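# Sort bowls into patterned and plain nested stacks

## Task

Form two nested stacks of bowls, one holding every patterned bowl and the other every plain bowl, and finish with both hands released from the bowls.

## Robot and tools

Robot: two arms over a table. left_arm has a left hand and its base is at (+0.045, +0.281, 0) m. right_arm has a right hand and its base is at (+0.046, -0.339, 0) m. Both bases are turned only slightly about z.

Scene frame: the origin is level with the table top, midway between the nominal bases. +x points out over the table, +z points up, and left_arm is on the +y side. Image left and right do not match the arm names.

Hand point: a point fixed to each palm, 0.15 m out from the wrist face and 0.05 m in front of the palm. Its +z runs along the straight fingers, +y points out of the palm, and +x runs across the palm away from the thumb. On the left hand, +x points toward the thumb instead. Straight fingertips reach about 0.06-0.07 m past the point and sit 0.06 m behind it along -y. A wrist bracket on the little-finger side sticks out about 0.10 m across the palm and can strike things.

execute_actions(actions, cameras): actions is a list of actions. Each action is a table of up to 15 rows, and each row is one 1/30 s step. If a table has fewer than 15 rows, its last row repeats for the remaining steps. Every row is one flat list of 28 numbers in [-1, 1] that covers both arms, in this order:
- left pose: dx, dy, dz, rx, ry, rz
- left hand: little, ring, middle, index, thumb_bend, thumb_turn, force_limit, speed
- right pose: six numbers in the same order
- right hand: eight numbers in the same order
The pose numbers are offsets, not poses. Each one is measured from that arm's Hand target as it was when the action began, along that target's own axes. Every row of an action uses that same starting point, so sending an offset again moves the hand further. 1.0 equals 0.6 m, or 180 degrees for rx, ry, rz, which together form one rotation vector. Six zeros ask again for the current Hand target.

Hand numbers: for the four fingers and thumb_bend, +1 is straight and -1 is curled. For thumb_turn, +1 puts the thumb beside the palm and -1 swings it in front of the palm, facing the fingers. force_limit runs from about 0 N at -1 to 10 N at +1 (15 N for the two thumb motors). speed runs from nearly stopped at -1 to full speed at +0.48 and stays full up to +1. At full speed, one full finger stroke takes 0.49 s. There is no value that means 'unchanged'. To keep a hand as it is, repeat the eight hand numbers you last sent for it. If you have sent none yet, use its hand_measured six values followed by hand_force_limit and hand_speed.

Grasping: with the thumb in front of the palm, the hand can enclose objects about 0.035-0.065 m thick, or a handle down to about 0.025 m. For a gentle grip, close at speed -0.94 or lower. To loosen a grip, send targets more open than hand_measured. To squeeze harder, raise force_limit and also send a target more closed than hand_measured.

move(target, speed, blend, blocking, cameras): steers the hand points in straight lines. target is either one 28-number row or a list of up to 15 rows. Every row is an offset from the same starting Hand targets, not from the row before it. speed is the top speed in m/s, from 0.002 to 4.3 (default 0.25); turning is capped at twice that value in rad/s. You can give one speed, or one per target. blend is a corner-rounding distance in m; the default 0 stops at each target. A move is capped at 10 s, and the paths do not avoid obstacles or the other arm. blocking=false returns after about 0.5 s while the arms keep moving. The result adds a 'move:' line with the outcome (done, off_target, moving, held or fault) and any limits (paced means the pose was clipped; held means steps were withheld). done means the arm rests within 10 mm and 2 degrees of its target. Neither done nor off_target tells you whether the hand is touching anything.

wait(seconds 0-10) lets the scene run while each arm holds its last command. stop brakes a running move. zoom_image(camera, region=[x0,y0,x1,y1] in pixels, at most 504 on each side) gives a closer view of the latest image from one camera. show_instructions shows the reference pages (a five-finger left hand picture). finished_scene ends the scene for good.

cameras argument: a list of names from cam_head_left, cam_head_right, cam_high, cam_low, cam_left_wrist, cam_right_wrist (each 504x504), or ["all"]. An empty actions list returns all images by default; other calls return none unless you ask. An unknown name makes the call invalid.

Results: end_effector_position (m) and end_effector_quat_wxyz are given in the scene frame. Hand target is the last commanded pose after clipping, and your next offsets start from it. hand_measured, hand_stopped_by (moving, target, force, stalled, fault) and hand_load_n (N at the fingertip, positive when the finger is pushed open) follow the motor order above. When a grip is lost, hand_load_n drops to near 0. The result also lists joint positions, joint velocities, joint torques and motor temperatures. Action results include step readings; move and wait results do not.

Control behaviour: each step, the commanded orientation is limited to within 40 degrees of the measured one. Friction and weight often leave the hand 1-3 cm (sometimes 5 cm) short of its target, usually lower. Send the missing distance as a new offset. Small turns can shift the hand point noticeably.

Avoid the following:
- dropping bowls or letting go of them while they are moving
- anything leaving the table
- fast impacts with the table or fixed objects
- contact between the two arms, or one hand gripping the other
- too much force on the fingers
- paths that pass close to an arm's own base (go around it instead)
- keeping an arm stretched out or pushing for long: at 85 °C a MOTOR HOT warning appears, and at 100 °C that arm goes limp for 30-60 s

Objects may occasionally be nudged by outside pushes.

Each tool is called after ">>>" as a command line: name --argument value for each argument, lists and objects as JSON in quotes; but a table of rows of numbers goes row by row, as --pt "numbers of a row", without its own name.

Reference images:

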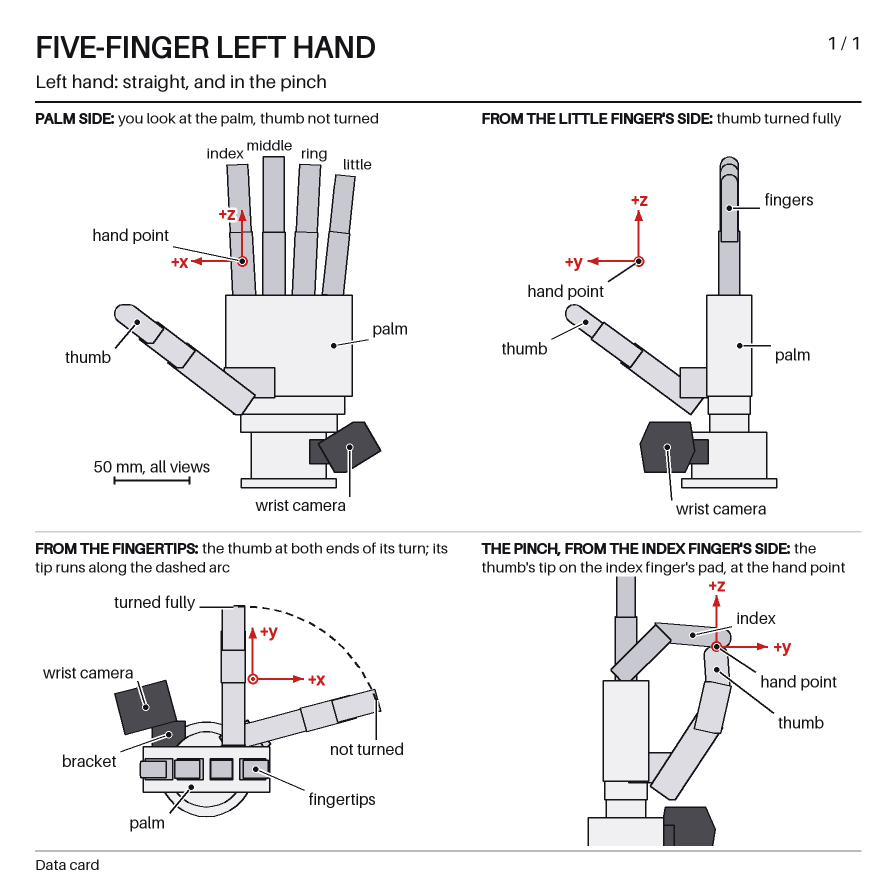

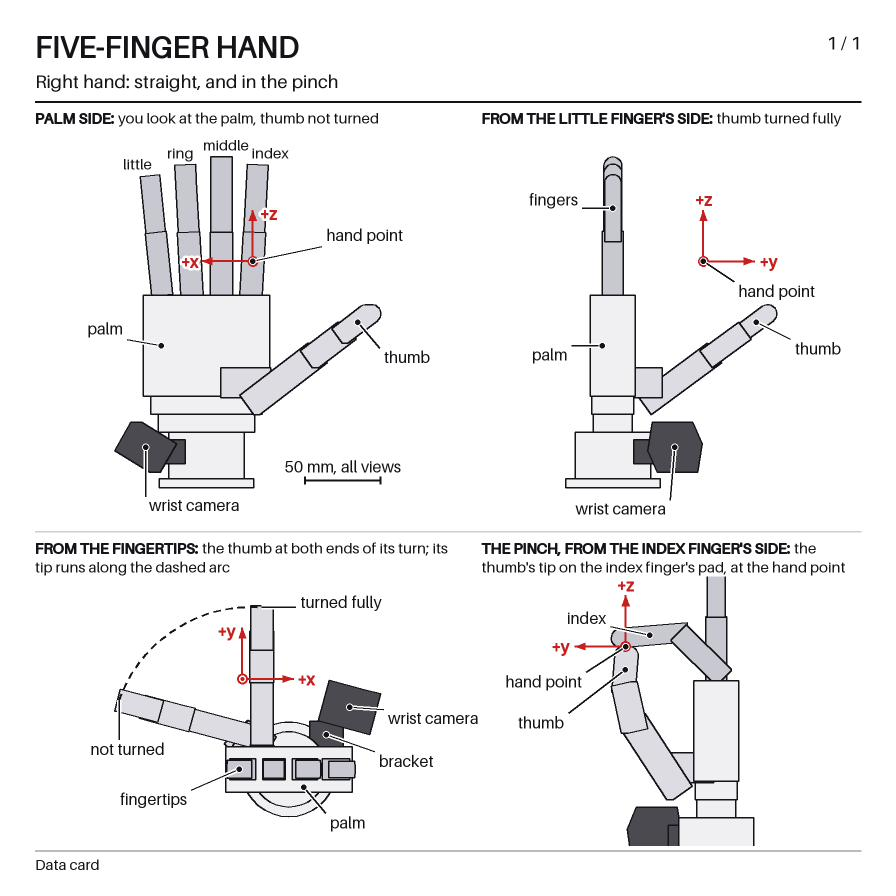

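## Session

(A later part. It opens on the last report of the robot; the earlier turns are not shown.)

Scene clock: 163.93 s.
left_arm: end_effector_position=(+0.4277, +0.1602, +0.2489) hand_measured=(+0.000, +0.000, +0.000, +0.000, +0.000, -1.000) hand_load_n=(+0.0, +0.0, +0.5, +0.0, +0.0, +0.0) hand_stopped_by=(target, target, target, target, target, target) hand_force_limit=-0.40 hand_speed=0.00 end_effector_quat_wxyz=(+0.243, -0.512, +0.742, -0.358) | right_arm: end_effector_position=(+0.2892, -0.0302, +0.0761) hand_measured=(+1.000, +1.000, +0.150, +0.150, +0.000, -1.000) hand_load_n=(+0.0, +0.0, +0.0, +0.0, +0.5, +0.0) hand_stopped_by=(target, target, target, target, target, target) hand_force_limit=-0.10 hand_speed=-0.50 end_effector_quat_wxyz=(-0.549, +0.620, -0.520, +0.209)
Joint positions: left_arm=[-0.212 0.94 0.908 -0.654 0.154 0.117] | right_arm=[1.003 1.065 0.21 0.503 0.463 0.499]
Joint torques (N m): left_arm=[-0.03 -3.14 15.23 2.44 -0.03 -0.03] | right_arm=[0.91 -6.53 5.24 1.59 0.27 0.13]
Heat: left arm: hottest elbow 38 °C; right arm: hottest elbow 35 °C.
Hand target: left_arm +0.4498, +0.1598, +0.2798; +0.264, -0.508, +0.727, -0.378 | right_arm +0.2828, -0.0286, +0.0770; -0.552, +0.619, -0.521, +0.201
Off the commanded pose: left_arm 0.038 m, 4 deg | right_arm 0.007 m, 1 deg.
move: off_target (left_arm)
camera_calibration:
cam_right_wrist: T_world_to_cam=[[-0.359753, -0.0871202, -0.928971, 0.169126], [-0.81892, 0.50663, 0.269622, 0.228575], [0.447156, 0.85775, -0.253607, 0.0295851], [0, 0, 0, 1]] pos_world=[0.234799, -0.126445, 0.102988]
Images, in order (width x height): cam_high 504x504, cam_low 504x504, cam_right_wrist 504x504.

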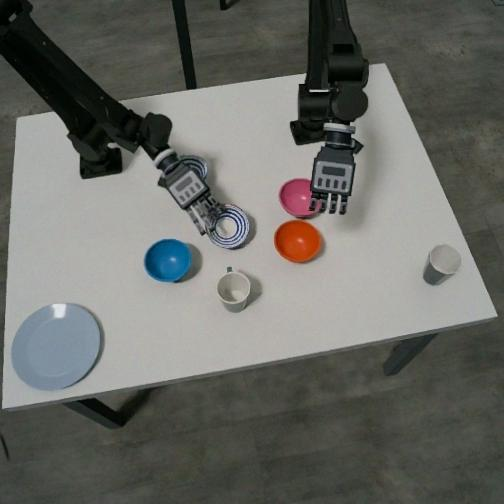

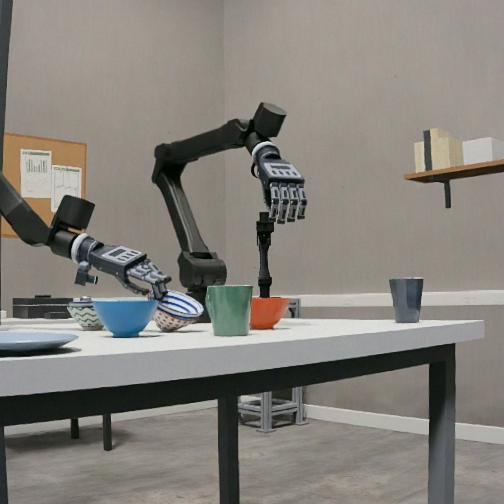

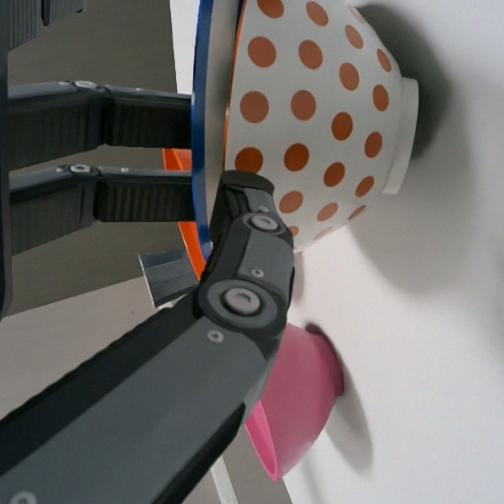

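>>> move --target '[0,0,0,0,0,0, 0,0,0,0,0,-1,-0.4,0.0, -0.0048,0.0305,-0.0185,0,0,0, 1,1,0.15,0.15,0,-1,-0.1,-0.5]' --speed 0.05 --cameras '["cam_high","cam_low","cam_right_wrist"]'

>>> zoom_image --camera "cam_low" --region '[120, 250, 220, 340]'

>>> zoom_image --camera "cam_high" --region '[170, 160, 270, 260]'

Scene clock: 165.37 s.
left_arm: end_effector_position=(+0.4277, +0.1602, +0.2489) hand_measured=(+0.000, +0.000, +0.000, +0.000, +0.000, -1.000) hand_load_n=(+0.0, +0.0, +0.0, +0.0, +0.0, +0.0) hand_stopped_by=(target, target, target, target, target, target) hand_force_limit=-0.40 hand_speed=0.00 end_effector_quat_wxyz=(+0.243, -0.512, +0.742, -0.358) | right_arm: end_effector_position=(+0.2696, -0.0318, +0.0649) hand_measured=(+1.000, +1.000, +0.150, +0.150, +0.000, -1.000) hand_load_n=(+0.0, +0.0, +0.0, +0.0, +0.0, +0.0) hand_stopped_by=(target, target, target, target, target, target) hand_force_limit=-0.10 hand_speed=-0.50 end_effector_quat_wxyz=(-0.547, +0.622, -0.521, +0.209)
Joint positions: left_arm=[-0.212 0.94 0.908 -0.654 0.154 0.117] | right_arm=[1.078 1.065 0.175 0.516 0.532 0.529]
Joint torques (N m): left_arm=[0.03 -3.02 15.19 2.43 -0.02 -0.04] | right_arm=[0.97 -4.07 5.09 2.59 0.28 0.12]
Heat: left arm: hottest elbow 38 °C; right arm: hottest elbow 34 °C.
Hand target: left_arm +0.4498, +0.1598, +0.2798; +0.264, -0.508, +0.727, -0.378 | right_arm +0.2647, -0.0286, +0.0649; -0.552, +0.620, -0.520, +0.201
Off the commanded pose: left_arm 0.038 m, 4 deg | right_arm 0.006 m, 1 deg.
move: off_target (left_arm)
camera_calibration:
cam_right_wrist: T_world_to_cam=[[-0.363254, -0.0925589, -0.927081, 0.152228], [-0.818249, 0.507545, 0.269938, 0.216198], [0.445551, 0.856639, -0.260104, 0.0377079], [0, 0, 0, 1]] pos_world=[0.2154, -0.127942, 0.0925761]
Images, in order (width x height): cam_high 504x504, cam_low 504x504, cam_right_wrist 504x504.

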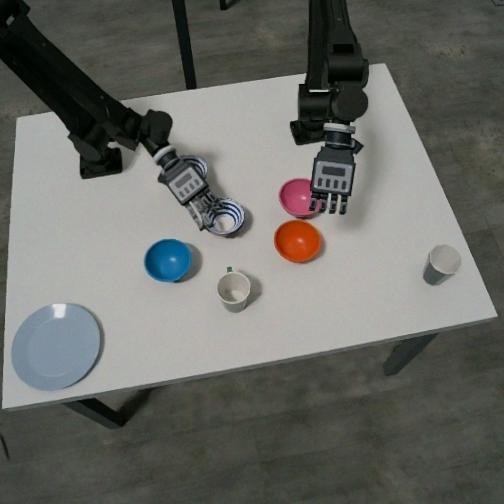

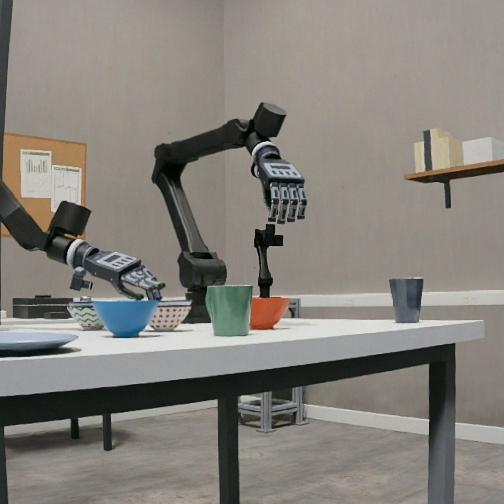

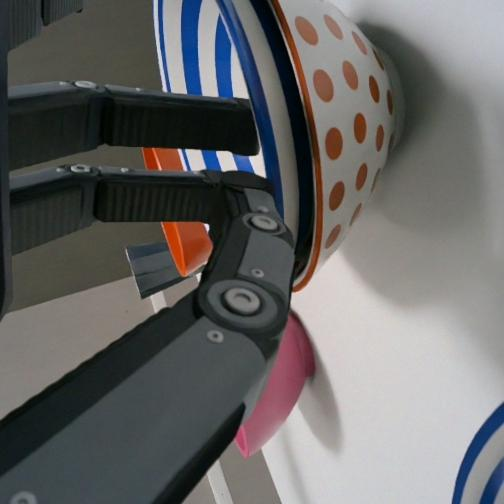

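Scaled by 5.040 from the camera's 504x504 image, which has a finer 720x720 frame.

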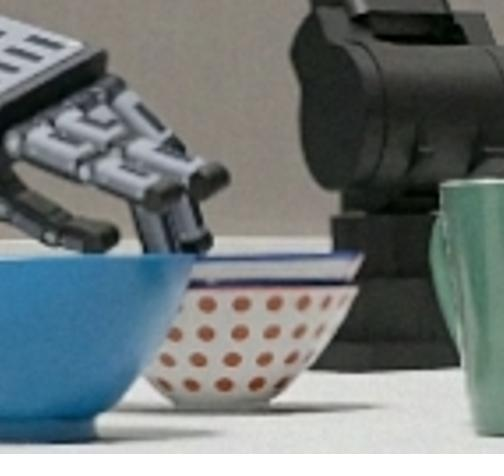

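Scaled by 5.040 from the camera's 504x504 image, which has a finer 720x720 frame.

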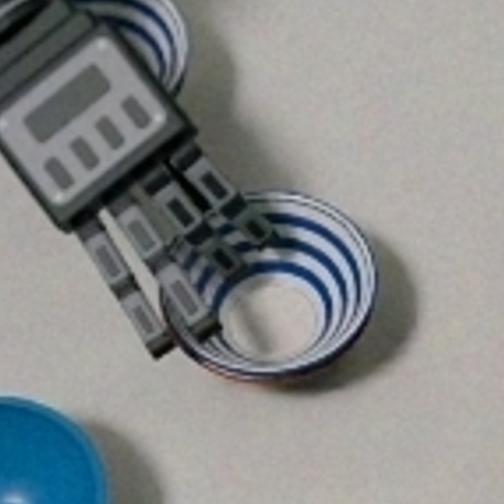

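>>> move --pt "0 0 0 0 0 0 0 0 0 0 0 -1 -0.4 0.0 -0.0489 -0.1341 -0.0465 0.0649 -0.0343 0.0308 1 1 0.15 0.15 0 -1 -0.1 -0.5" --pt "0 0 0 0 0 0 0 0 0 0 0 -1 -0.4 0.0 -0.0893 -0.1767 0.0922 -0.1118 -0.0925 -0.1639 1 1 0.15 0.15 0.05 -1 -0.1 -0.5" --speed 0.12 --blend '[0.02, 0]' --cameras '["cam_head_right","cam_high","cam_low","cam_right_wrist"]'

Scene clock: 174.87 s.
left_arm: end_effector_position=(+0.4277, +0.1602, +0.2489) hand_measured=(+0.000, +0.000, +0.000, +0.000, +0.000, -1.000) hand_load_n=(+0.0, -0.5, +0.0, +0.0, +0.0, +0.0) hand_stopped_by=(target, target, target, target, target, target) hand_force_limit=-0.40 hand_speed=0.00 end_effector_quat_wxyz=(+0.243, -0.512, +0.742, -0.358) | right_arm: end_effector_position=(+0.3153, +0.0174, +0.1372) hand_measured=(+1.000, +1.000, +0.150, +0.150, +0.050, -1.000) hand_load_n=(+0.0, -0.5, +0.0, +0.0, +0.0, +0.0) hand_stopped_by=(target, target, target, target, target, target) hand_force_limit=-0.10 hand_speed=-0.50 end_effector_quat_wxyz=(-0.423, +0.846, -0.293, +0.140)
Joint positions: left_arm=[-0.212 0.94 0.908 -0.654 0.154 0.117] | right_arm=[0.835 1.128 0.71 -0.231 -0.07 -0.038]
Joint torques (N m): left_arm=[0.26 -3.19 15.15 2.37 -0.02 -0.04] | right_arm=[-1.2 -7.3 11.19 1.47 -0.13 -0.13]
Heat: left arm: hottest elbow 38 °C; right arm: hottest elbow 35 °C.
Hand target: left_arm +0.4498, +0.1598, +0.2798; +0.264, -0.508, +0.727, -0.378 | right_arm +0.3350, +0.0281, +0.1601; -0.437, +0.838, -0.290, +0.151
Off the commanded pose: left_arm 0.038 m, 4 deg | right_arm 0.032 m, 2 deg.
move: off_target (left_arm, right_arm); target 2's new numbers were sent with right_arm's hand 0.032 m and 2 deg from that target
camera_calibration:
cam_right_wrist: T_world_to_cam=[[-0.207557, -0.632273, -0.746425, 0.175843], [-0.976925, 0.0946842, 0.191448, 0.277111], [-0.0503727, 0.768938, -0.637336, 0.203632], [0, 0, 0, 1]] pos_world=[0.317472, -0.0716374, 0.207983]
Images, in order (width x height): cam_head_right 504x504, cam_high 504x504, cam_low 504x504, cam_right_wrist 504x504.

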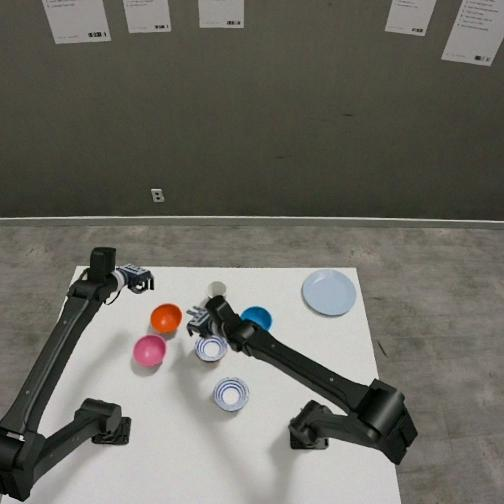

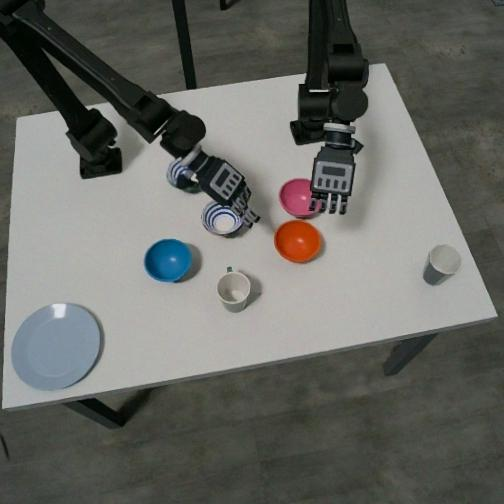

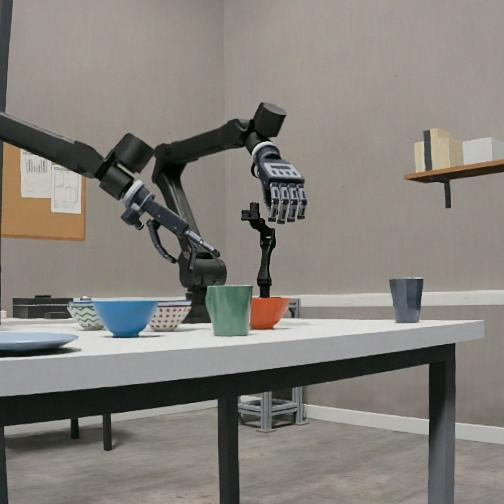

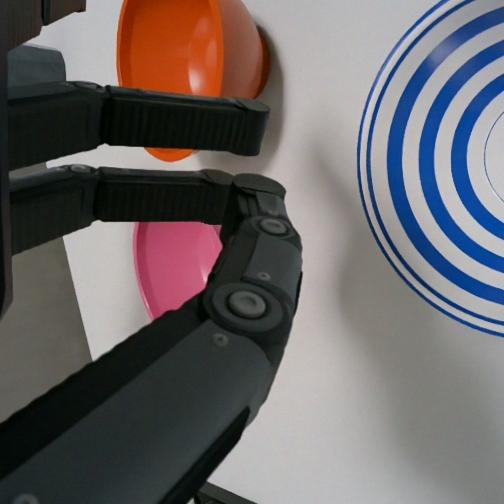

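Let me measure the bowl positions accurately.

>>> zoom_image --camera "cam_head_right" --region '[170, 300, 270, 420]'

>>> zoom_image --camera "cam_high" --region '[150, 140, 270, 260]'

>>> zoom_image --camera "cam_low" --region '[60, 280, 220, 350]'

Scaled by 4.200 from the camera's 504x504 image, which has a finer 720x720 frame.

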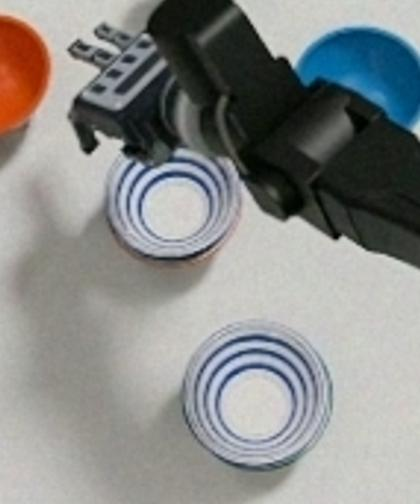

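Scaled by 4.200 from the camera's 504x504 image, which has a finer 720x720 frame.

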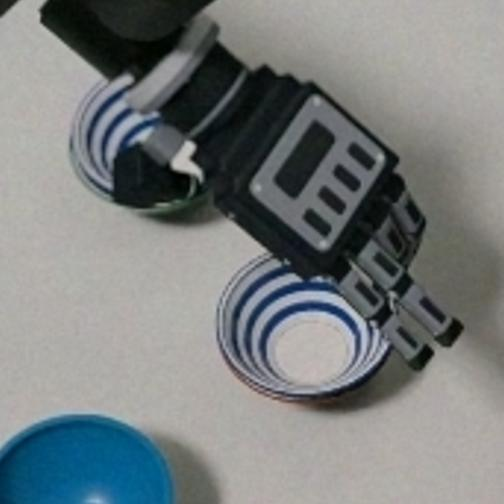

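Scaled by 3.150 from the camera's 504x504 image, which has a finer 720x720 frame.

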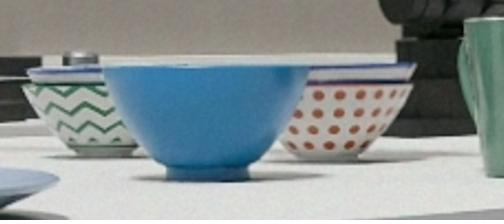

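>>> zoom_image --camera "cam_high" --region '[195, 190, 255, 250]'

>>> zoom_image --camera "cam_head_right" --region '[185, 320, 245, 380]'

Scaled by 8.400 from the camera's 504x504 image, which has a finer 720x720 frame.

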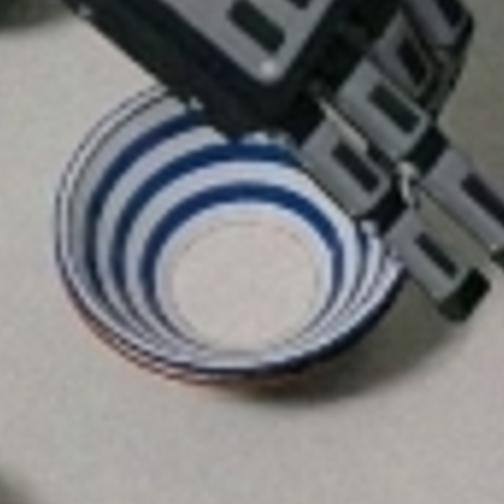

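Scaled by 8.400 from the camera's 504x504 image, which has a finer 720x720 frame.

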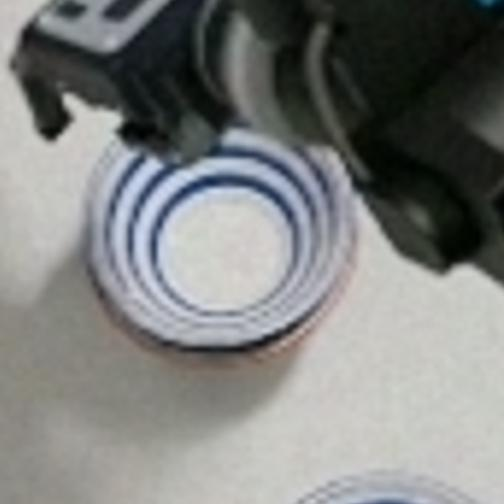

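>>> move --target '[0,0,0,0,0,0, 0,0,0,0,0,-1,-0.4,0.0, 0.0085,0.1037,0.0757,0,0,0, 1,1,0.15,0.15,0.05,-1,-0.1,-0.5]' --speed 0.1 --cameras '["cam_head_right","cam_high","cam_low","cam_right_wrist"]'

>>> zoom_image --camera "cam_high" --region '[195, 190, 275, 270]'

>>> zoom_image --camera "cam_head_right" --region '[175, 310, 255, 390]'

>>> zoom_image --camera "cam_low" --region '[120, 240, 220, 340]'

Scene clock: 179.70 s.
left_arm: end_effector_position=(+0.4277, +0.1602, +0.2489) hand_measured=(+0.000, +0.000, +0.000, +0.000, +0.000, -1.000) hand_load_n=(+0.0, +0.0, +0.0, +0.0, +0.0, +0.0) hand_stopped_by=(target, target, target, target, target, target) hand_force_limit=-0.40 hand_speed=0.00 end_effector_quat_wxyz=(+0.243, -0.512, +0.742, -0.358) | right_arm: end_effector_position=(+0.3333, +0.0300, +0.0876) hand_measured=(+1.000, +1.000, +0.150, +0.150, +0.050, -1.000) hand_load_n=(+0.0, +0.0, +0.0, +0.0, +0.0, +0.0) hand_stopped_by=(target, target, target, target, target, target) hand_force_limit=-0.10 hand_speed=-0.50 end_effector_quat_wxyz=(-0.437, +0.839, -0.290, +0.146)
Joint positions: left_arm=[-0.212 0.94 0.908 -0.654 0.154 0.117] | right_arm=[0.821 1.266 0.648 0.002 -0.082 -0.047]
Joint torques (N m): left_arm=[-0.15 -2.96 15.17 2.41 -0.02 -0.04] | right_arm=[-1.26 -8.7 6.32 2.5 -0.14 -0.13]
Heat: left arm: hottest elbow 38 °C; right arm: hottest elbow 35 °C.
Hand target: left_arm +0.4498, +0.1598, +0.2798; +0.264, -0.508, +0.727, -0.378 | right_arm +0.3400, +0.0261, +0.0830; -0.436, +0.838, -0.290, +0.151
Off the commanded pose: left_arm 0.038 m, 4 deg | right_arm 0.009 m, 1 deg.
move: off_target (left_arm)
camera_calibration:
cam_right_wrist: T_world_to_cam=[[-0.189665, -0.613049, -0.766941, 0.145803], [-0.981189, 0.0897116, 0.170938, 0.306363], [-0.0359898, 0.784935, -0.618532, 0.156233], [0, 0, 0, 1]] pos_world=[0.333876, -0.0607326, 0.156088]
Images, in order (width x height): cam_head_right 504x504, cam_high 504x504, cam_low 504x504, cam_right_wrist 504x504.

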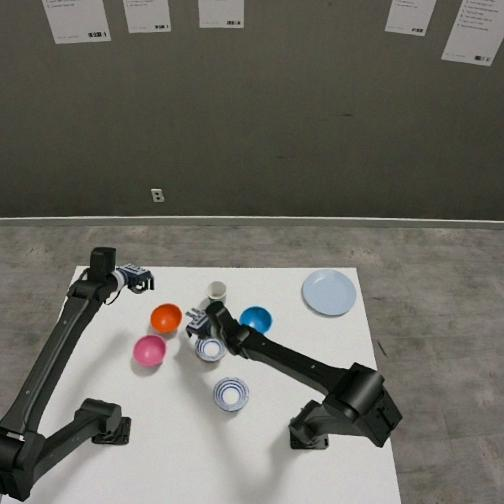

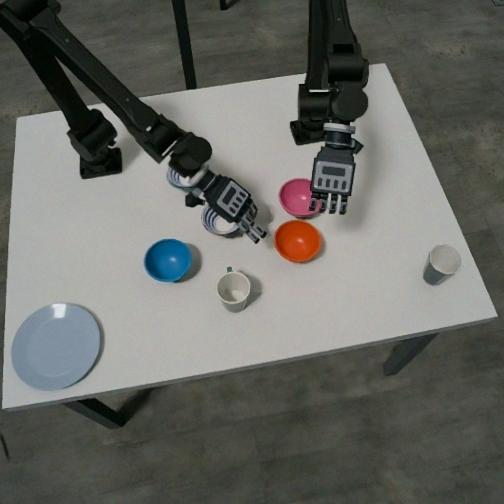

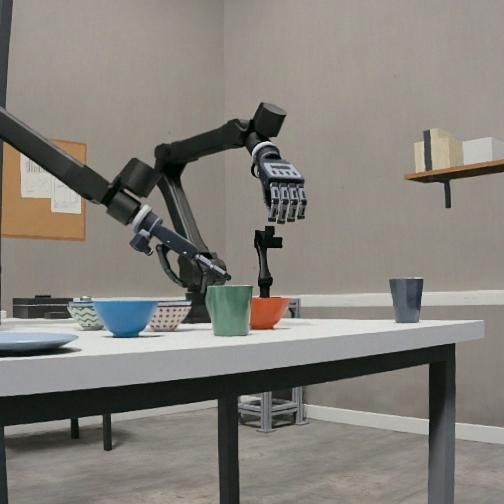

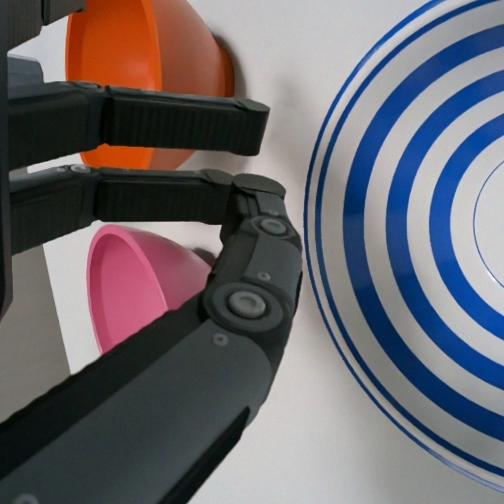

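Scaled by 6.300 from the camera's 504x504 image, which has a finer 720x720 frame.

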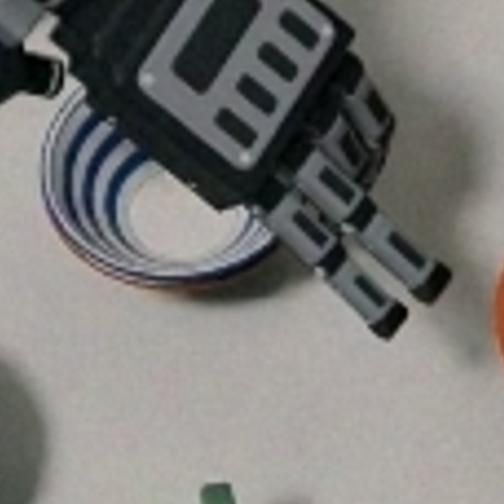

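Scaled by 6.300 from the camera's 504x504 image, which has a finer 720x720 frame.

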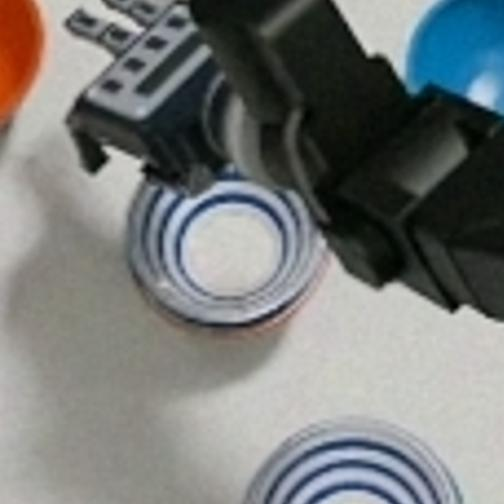

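Scaled by 5.040 from the camera's 504x504 image, which has a finer 720x720 frame.

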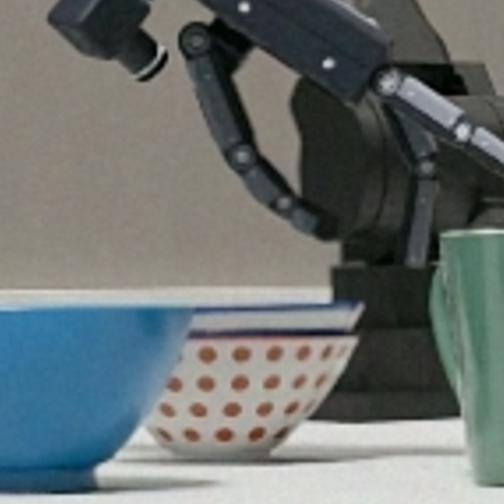

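>>> move --target '[0,0,0,0,0,0, 0,0,0,0,0,-1,-0.4,0.0, 0.0212,0.038,0.0172,0,0,0, 1,1,0.15,0.15,0.05,-1,-0.1,-0.5]' --speed 0.08 --cameras '["cam_head_right","cam_high","cam_low","cam_right_wrist"]'

>>> zoom_image --camera "cam_low" --region '[120, 250, 220, 350]'

>>> zoom_image --camera "cam_high" --region '[195, 190, 275, 270]'

Scene clock: 181.97 s.
left_arm: end_effector_position=(+0.4277, +0.1602, +0.2489) hand_measured=(+0.000, +0.000, +0.000, +0.000, +0.000, -1.000) hand_load_n=(+0.0, +0.0, +0.0, +0.0, +0.0, +0.0) hand_stopped_by=(target, target, target, target, target, target) hand_force_limit=-0.40 hand_speed=0.00 end_effector_quat_wxyz=(+0.243, -0.512, +0.742, -0.358) | right_arm: end_effector_position=(+0.3413, +0.0192, +0.0639) hand_measured=(+1.000, +1.000, +0.150, +0.150, +0.050, -1.000) hand_load_n=(+0.0, +0.0, +0.0, +0.0, +0.0, +0.0) hand_stopped_by=(target, target, target, target, target, target) hand_force_limit=-0.10 hand_speed=-0.50 end_effector_quat_wxyz=(-0.438, +0.838, -0.290, +0.146)
Joint positions: left_arm=[-0.212 0.94 0.908 -0.654 0.154 0.117] | right_arm=[0.782 1.311 0.609 0.088 -0.114 -0.069]
Joint torques (N m): left_arm=[0.15 -2.96 15.21 2.41 -0.02 -0.04] | right_arm=[-1.26 -8.82 5.94 2.62 -0.16 -0.14]
Heat: left arm: hottest elbow 38 °C; right arm: hottest elbow 35 °C.
Hand target: left_arm +0.4498, +0.1598, +0.2798; +0.264, -0.508, +0.727, -0.378 | right_arm +0.3470, +0.0146, +0.0584; -0.436, +0.838, -0.290, +0.151
Off the commanded pose: left_arm 0.038 m, 4 deg | right_arm 0.009 m, 1 deg.
move: off_target (left_arm)
camera_calibration:
cam_right_wrist: T_world_to_cam=[[-0.18899, -0.61158, -0.768279, 0.122339], [-0.981359, 0.0898292, 0.169898, 0.319276], [-0.0348922, 0.786067, -0.617156, 0.149951], [0, 0, 0, 1]] pos_world=[0.341677, -0.0717314, 0.132289]
Images, in order (width x height): cam_head_right 504x504, cam_high 504x504, cam_low 504x504, cam_right_wrist 504x504.

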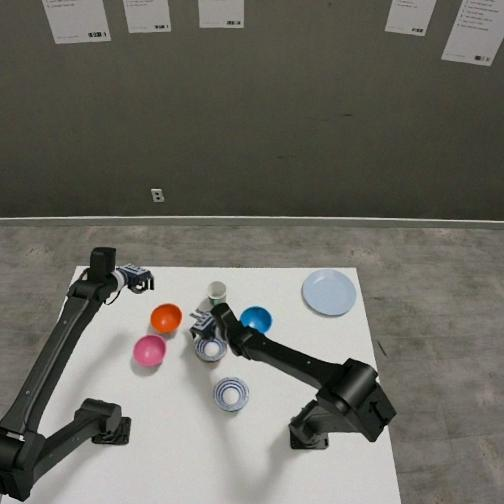

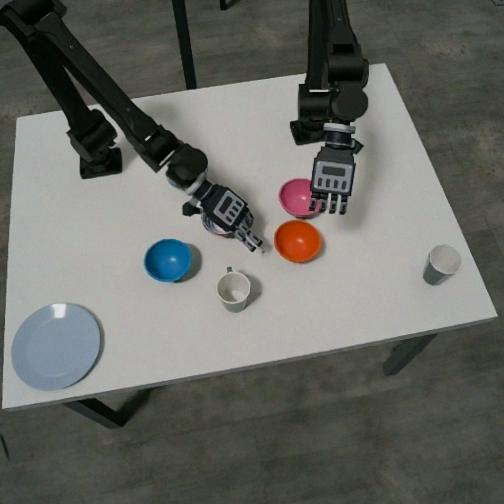

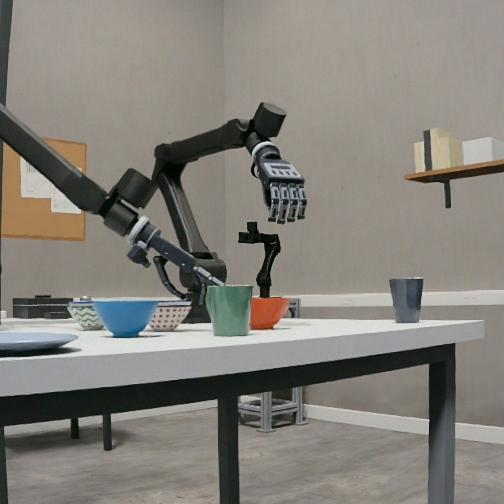

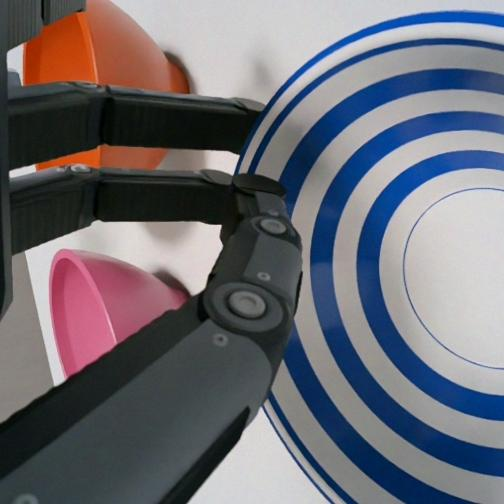

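Scaled by 5.040 from the camera's 504x504 image, which has a finer 720x720 frame.

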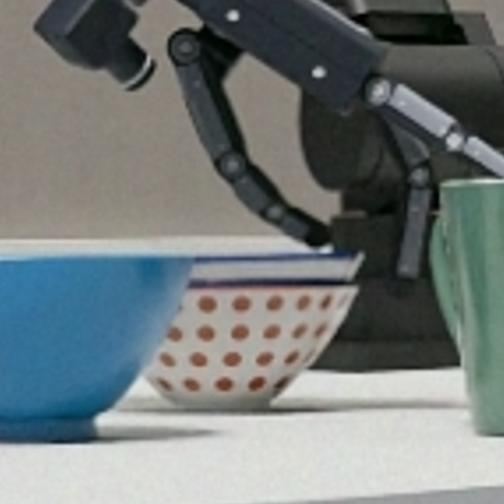

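Scaled by 6.300 from the camera's 504x504 image, which has a finer 720x720 frame.

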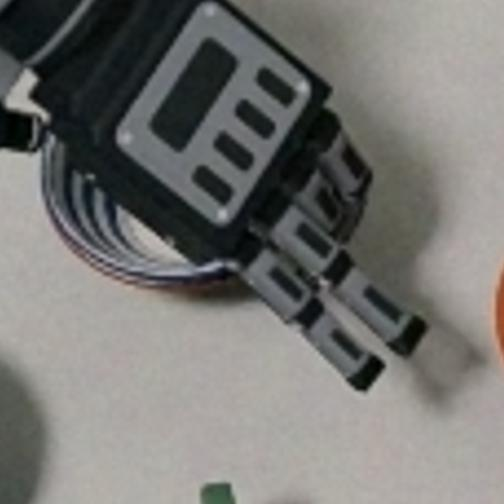

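>>> move --target '[0,0,0,0,0,0, 0,0,0,0,0,-1,-0.4,0.0, 0,0.027,0.015,0,0,0, 1,1,0.15,0.15,0.05,-1,-0.1,-0.5]' --speed 0.05 --cameras '["cam_high","cam_low","cam_right_wrist"]'

>>> zoom_image --camera "cam_low" --region '[120, 250, 220, 350]'

Scene clock: 183.67 s.
left_arm: end_effector_position=(+0.4277, +0.1602, +0.2489) hand_measured=(+0.000, +0.000, +0.000, +0.000, +0.000, -1.000) hand_load_n=(+0.0, +0.0, +0.0, +0.0, +0.0, +0.0) hand_stopped_by=(target, target, target, target, target, target) hand_force_limit=-0.40 hand_speed=0.00 end_effector_quat_wxyz=(+0.243, -0.512, +0.742, -0.358) | right_arm: end_effector_position=(+0.3404, +0.0183, +0.0457) hand_measured=(+1.000, +1.000, +0.150, +0.150, +0.050, -1.000) hand_load_n=(+0.0, +0.0, +0.0, +0.0, +0.0, +0.0) hand_stopped_by=(target, target, target, target, target, target) hand_force_limit=-0.10 hand_speed=-0.50 end_effector_quat_wxyz=(-0.439, +0.838, -0.289, +0.146)
Joint positions: left_arm=[-0.212 0.94 0.908 -0.654 0.154 0.117] | right_arm=[0.782 1.353 0.582 0.157 -0.114 -0.069]
Joint torques (N m): left_arm=[-0.15 -2.78 15.2 2.47 -0.02 -0.03] | right_arm=[-1.2 -8.94 5.63 2.55 -0.15 -0.13]
Heat: left arm: hottest elbow 38 °C; right arm: hottest elbow 35 °C.
Hand target: left_arm +0.4498, +0.1598, +0.2798; +0.264, -0.508, +0.727, -0.378 | right_arm +0.3459, +0.0131, +0.0399; -0.436, +0.838, -0.290, +0.151
Off the commanded pose: left_arm 0.038 m, 4 deg | right_arm 0.009 m, 1 deg.
move: off_target (left_arm)
camera_calibration:
cam_right_wrist: T_world_to_cam=[[-0.188095, -0.611337, -0.768692, 0.107413], [-0.981531, 0.0892005, 0.169234, 0.321752], [-0.0348915, 0.786327, -0.616824, 0.139379], [0, 0, 0, 1]] pos_world=[0.340876, -0.0726324, 0.114089]
Images, in order (width x height): cam_high 504x504, cam_low 504x504, cam_right_wrist 504x504.

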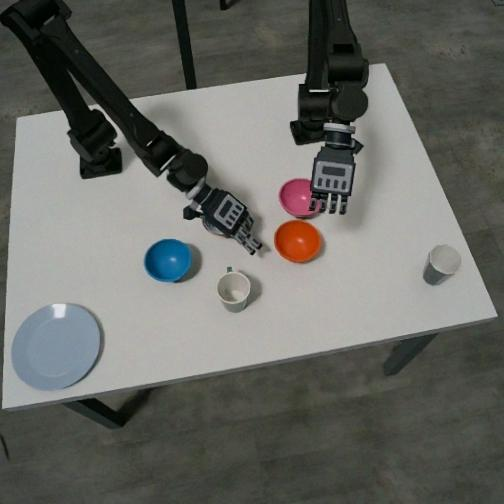

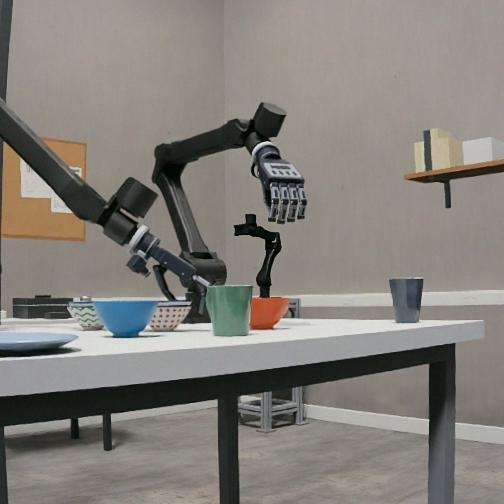

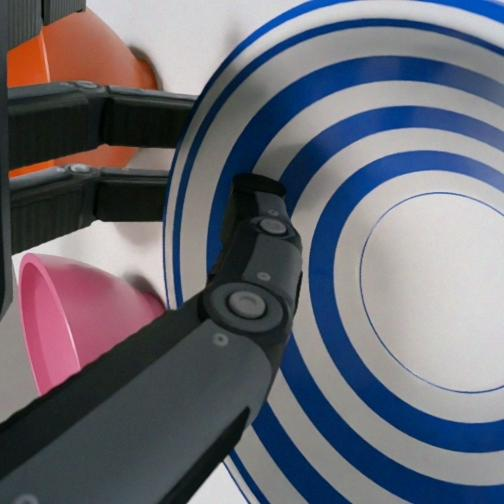

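Scaled by 5.040 from the camera's 504x504 image, which has a finer 720x720 frame.

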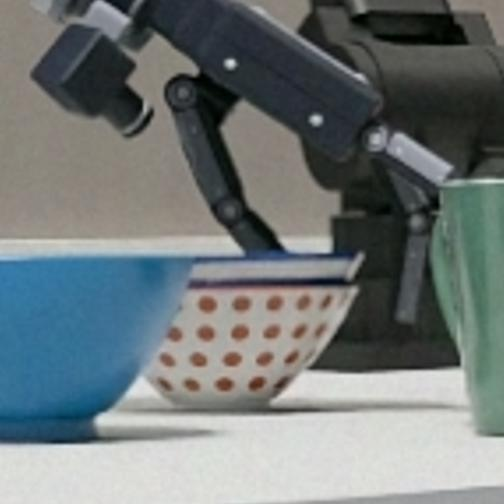

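>>> move --target '[0,0,0,0,0,0, 0,0,0,0,0,-1,-0.4,0.0, 0,0,0,0,0,0, 1,1,-0.6,-0.6,0.05,-1,0.0,-0.92]' --cameras '["cam_high","cam_low","cam_right_wrist"]'

>>> zoom_image --camera "cam_low" --region '[120, 250, 220, 350]'

Scene clock: 185.93 s.
left_arm: end_effector_position=(+0.4277, +0.1602, +0.2489) hand_measured=(+0.000, +0.000, +0.000, +0.000, +0.000, -1.000) hand_load_n=(+0.0, +0.0, +0.0, +0.0, +0.0, +0.0) hand_stopped_by=(target, target, target, target, target, target) hand_force_limit=-0.40 hand_speed=0.00 end_effector_quat_wxyz=(+0.243, -0.512, +0.742, -0.358) | right_arm: end_effector_position=(+0.3403, +0.0189, +0.0456) hand_measured=(+1.000, +1.000, -0.124, -0.132, +0.050, -1.000) hand_load_n=(+0.0, +0.0, +5.5, +5.0, +3.0, -2.0) hand_stopped_by=(target, target, force, force, target, target) hand_force_limit=0.00 hand_speed=-0.92 end_effector_quat_wxyz=(-0.440, +0.838, -0.289, +0.145)
Joint positions: left_arm=[-0.212 0.94 0.908 -0.654 0.154 0.117] | right_arm=[0.782 1.355 0.582 0.16 -0.117 -0.069]
Joint torques (N m): left_arm=[0.03 -3.14 15.19 2.43 -0.03 -0.03] | right_arm=[-1.32 -9.11 5.6 2.45 -0.05 -0.13]
Heat: left arm: hottest elbow 38 °C; right arm: hottest elbow 35 °C.
Hand target: left_arm +0.4498, +0.1598, +0.2798; +0.264, -0.508, +0.727, -0.378 | right_arm +0.3459, +0.0131, +0.0399; -0.436, +0.838, -0.290, +0.151
Off the commanded pose: left_arm 0.038 m, 4 deg | right_arm 0.010 m, 1 deg.
move: off_target (left_arm)
camera_calibration:
cam_right_wrist: T_world_to_cam=[[-0.186931, -0.610337, -0.76977, 0.107244], [-0.981684, 0.0867067, 0.169644, 0.321686], [-0.0367955, 0.787382, -0.615366, 0.139448], [0, 0, 0, 1]] pos_world=[0.340972, -0.072236, 0.113793]
Images, in order (width x height): cam_high 504x504, cam_low 504x504, cam_right_wrist 504x504.

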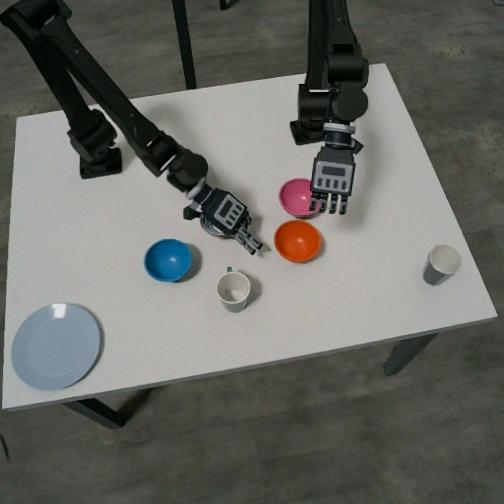

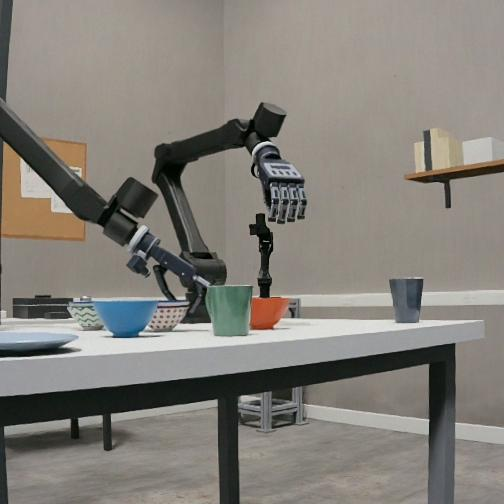

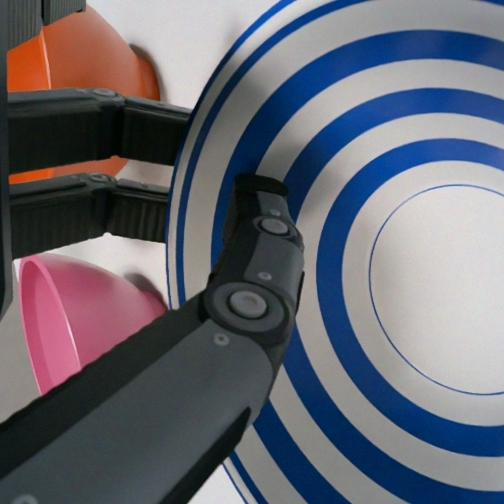

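Scaled by 5.040 from the camera's 504x504 image, which has a finer 720x720 frame.

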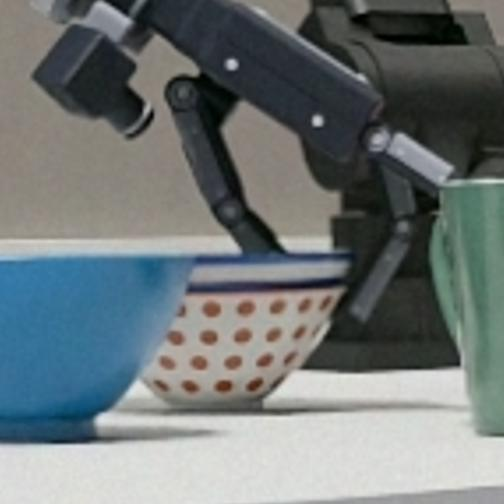

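>>> move --target '[0,0,0,0,0,0, 0,0,0,0,0,-1,-0.4,0.0, 0,-0.1502,-0.1052,0.079,0.001,-0.0015, 1,1,-0.6,-0.6,0.05,-1,0.0,-0.92]' --speed 0.08 --cameras '["cam_head_right","cam_high","cam_low","cam_right_wrist"]'

>>> zoom_image --camera "cam_low" --region '[100, 210, 220, 330]'

Scene clock: 188.63 s.
left_arm: end_effector_position=(+0.4277, +0.1602, +0.2489) hand_measured=(+0.000, +0.000, +0.000, +0.000, +0.000, -1.000) hand_load_n=(+0.0, +0.0, +0.0, +0.0, +0.0, +0.0) hand_stopped_by=(target, target, target, target, target, target) hand_force_limit=-0.40 hand_speed=0.00 end_effector_quat_wxyz=(+0.243, -0.512, +0.742, -0.358) | right_arm: end_effector_position=(+0.3377, +0.0137, +0.1287) hand_measured=(+1.000, +1.000, -0.122, -0.132, +0.054, -1.000) hand_load_n=(+0.0, +0.0, +11.0, +4.0, +10.0, -1.0) hand_stopped_by=(target, target, force, force, target, target) hand_force_limit=0.00 hand_speed=-0.92 end_effector_quat_wxyz=(-0.517, +0.794, -0.266, +0.177)
Joint positions: left_arm=[-0.212 0.94 0.908 -0.654 0.154 0.117] | right_arm=[0.768 1.126 0.546 0.161 -0.14 -0.069]
Joint torques (N m): left_arm=[0.03 -2.96 15.2 2.44 -0.02 -0.04] | right_arm=[-1.2 -10.4 7.34 2.52 -0.21 0.08]
Heat: left arm: hottest elbow 38 °C; right arm: hottest elbow 35 °C.
Hand target: left_arm +0.4498, +0.1598, +0.2798; +0.264, -0.508, +0.727, -0.378 | right_arm +0.3458, +0.0131, +0.1500; -0.536, +0.778, -0.267, +0.188
Off the commanded pose: left_arm 0.038 m, 4 deg | right_arm 0.023 m, 3 deg.
move: off_target (left_arm, right_arm)
camera_calibration:
cam_right_wrist: T_world_to_cam=[[-0.0754672, -0.493437, -0.866501, 0.140813], [-0.996667, 0.0643093, 0.0501824, 0.326251], [0.0309623, 0.867401, -0.496646, 0.155201], [0, 0, 0, 1]] pos_world=[0.330985, -0.0861204, 0.182722]
Images, in order (width x height): cam_head_right 504x504, cam_high 504x504, cam_low 504x504, cam_right_wrist 504x504.

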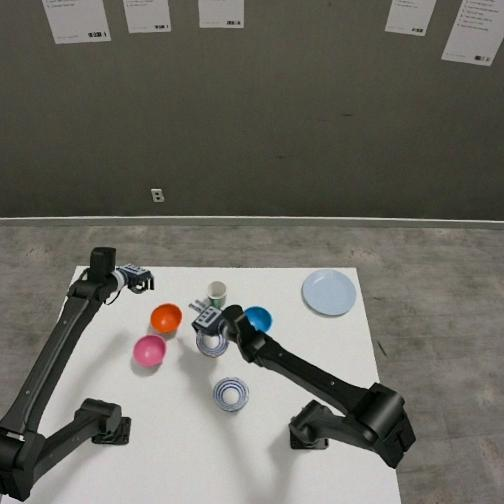

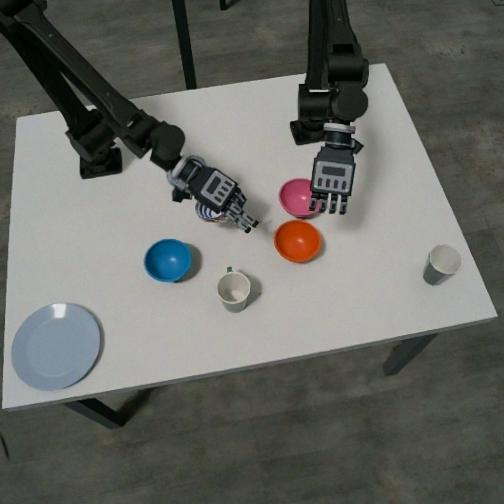

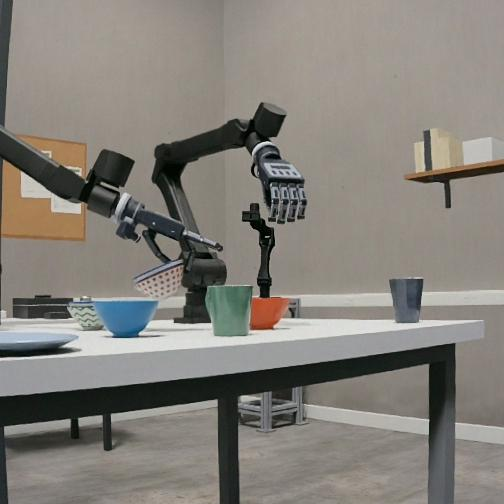

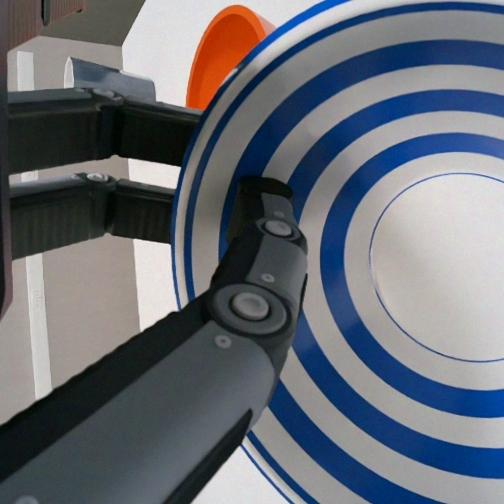

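Scaled by 4.200 from the camera's 504x504 image, which has a finer 720x720 frame.

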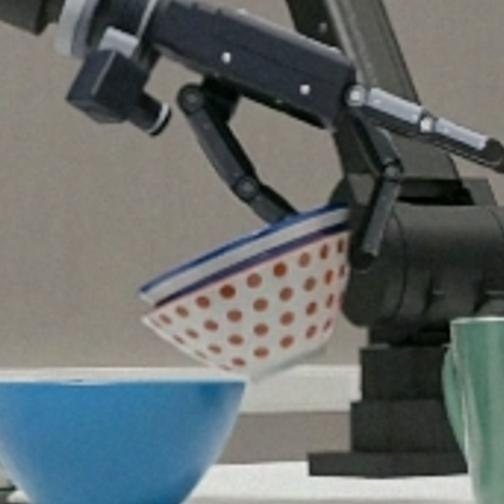

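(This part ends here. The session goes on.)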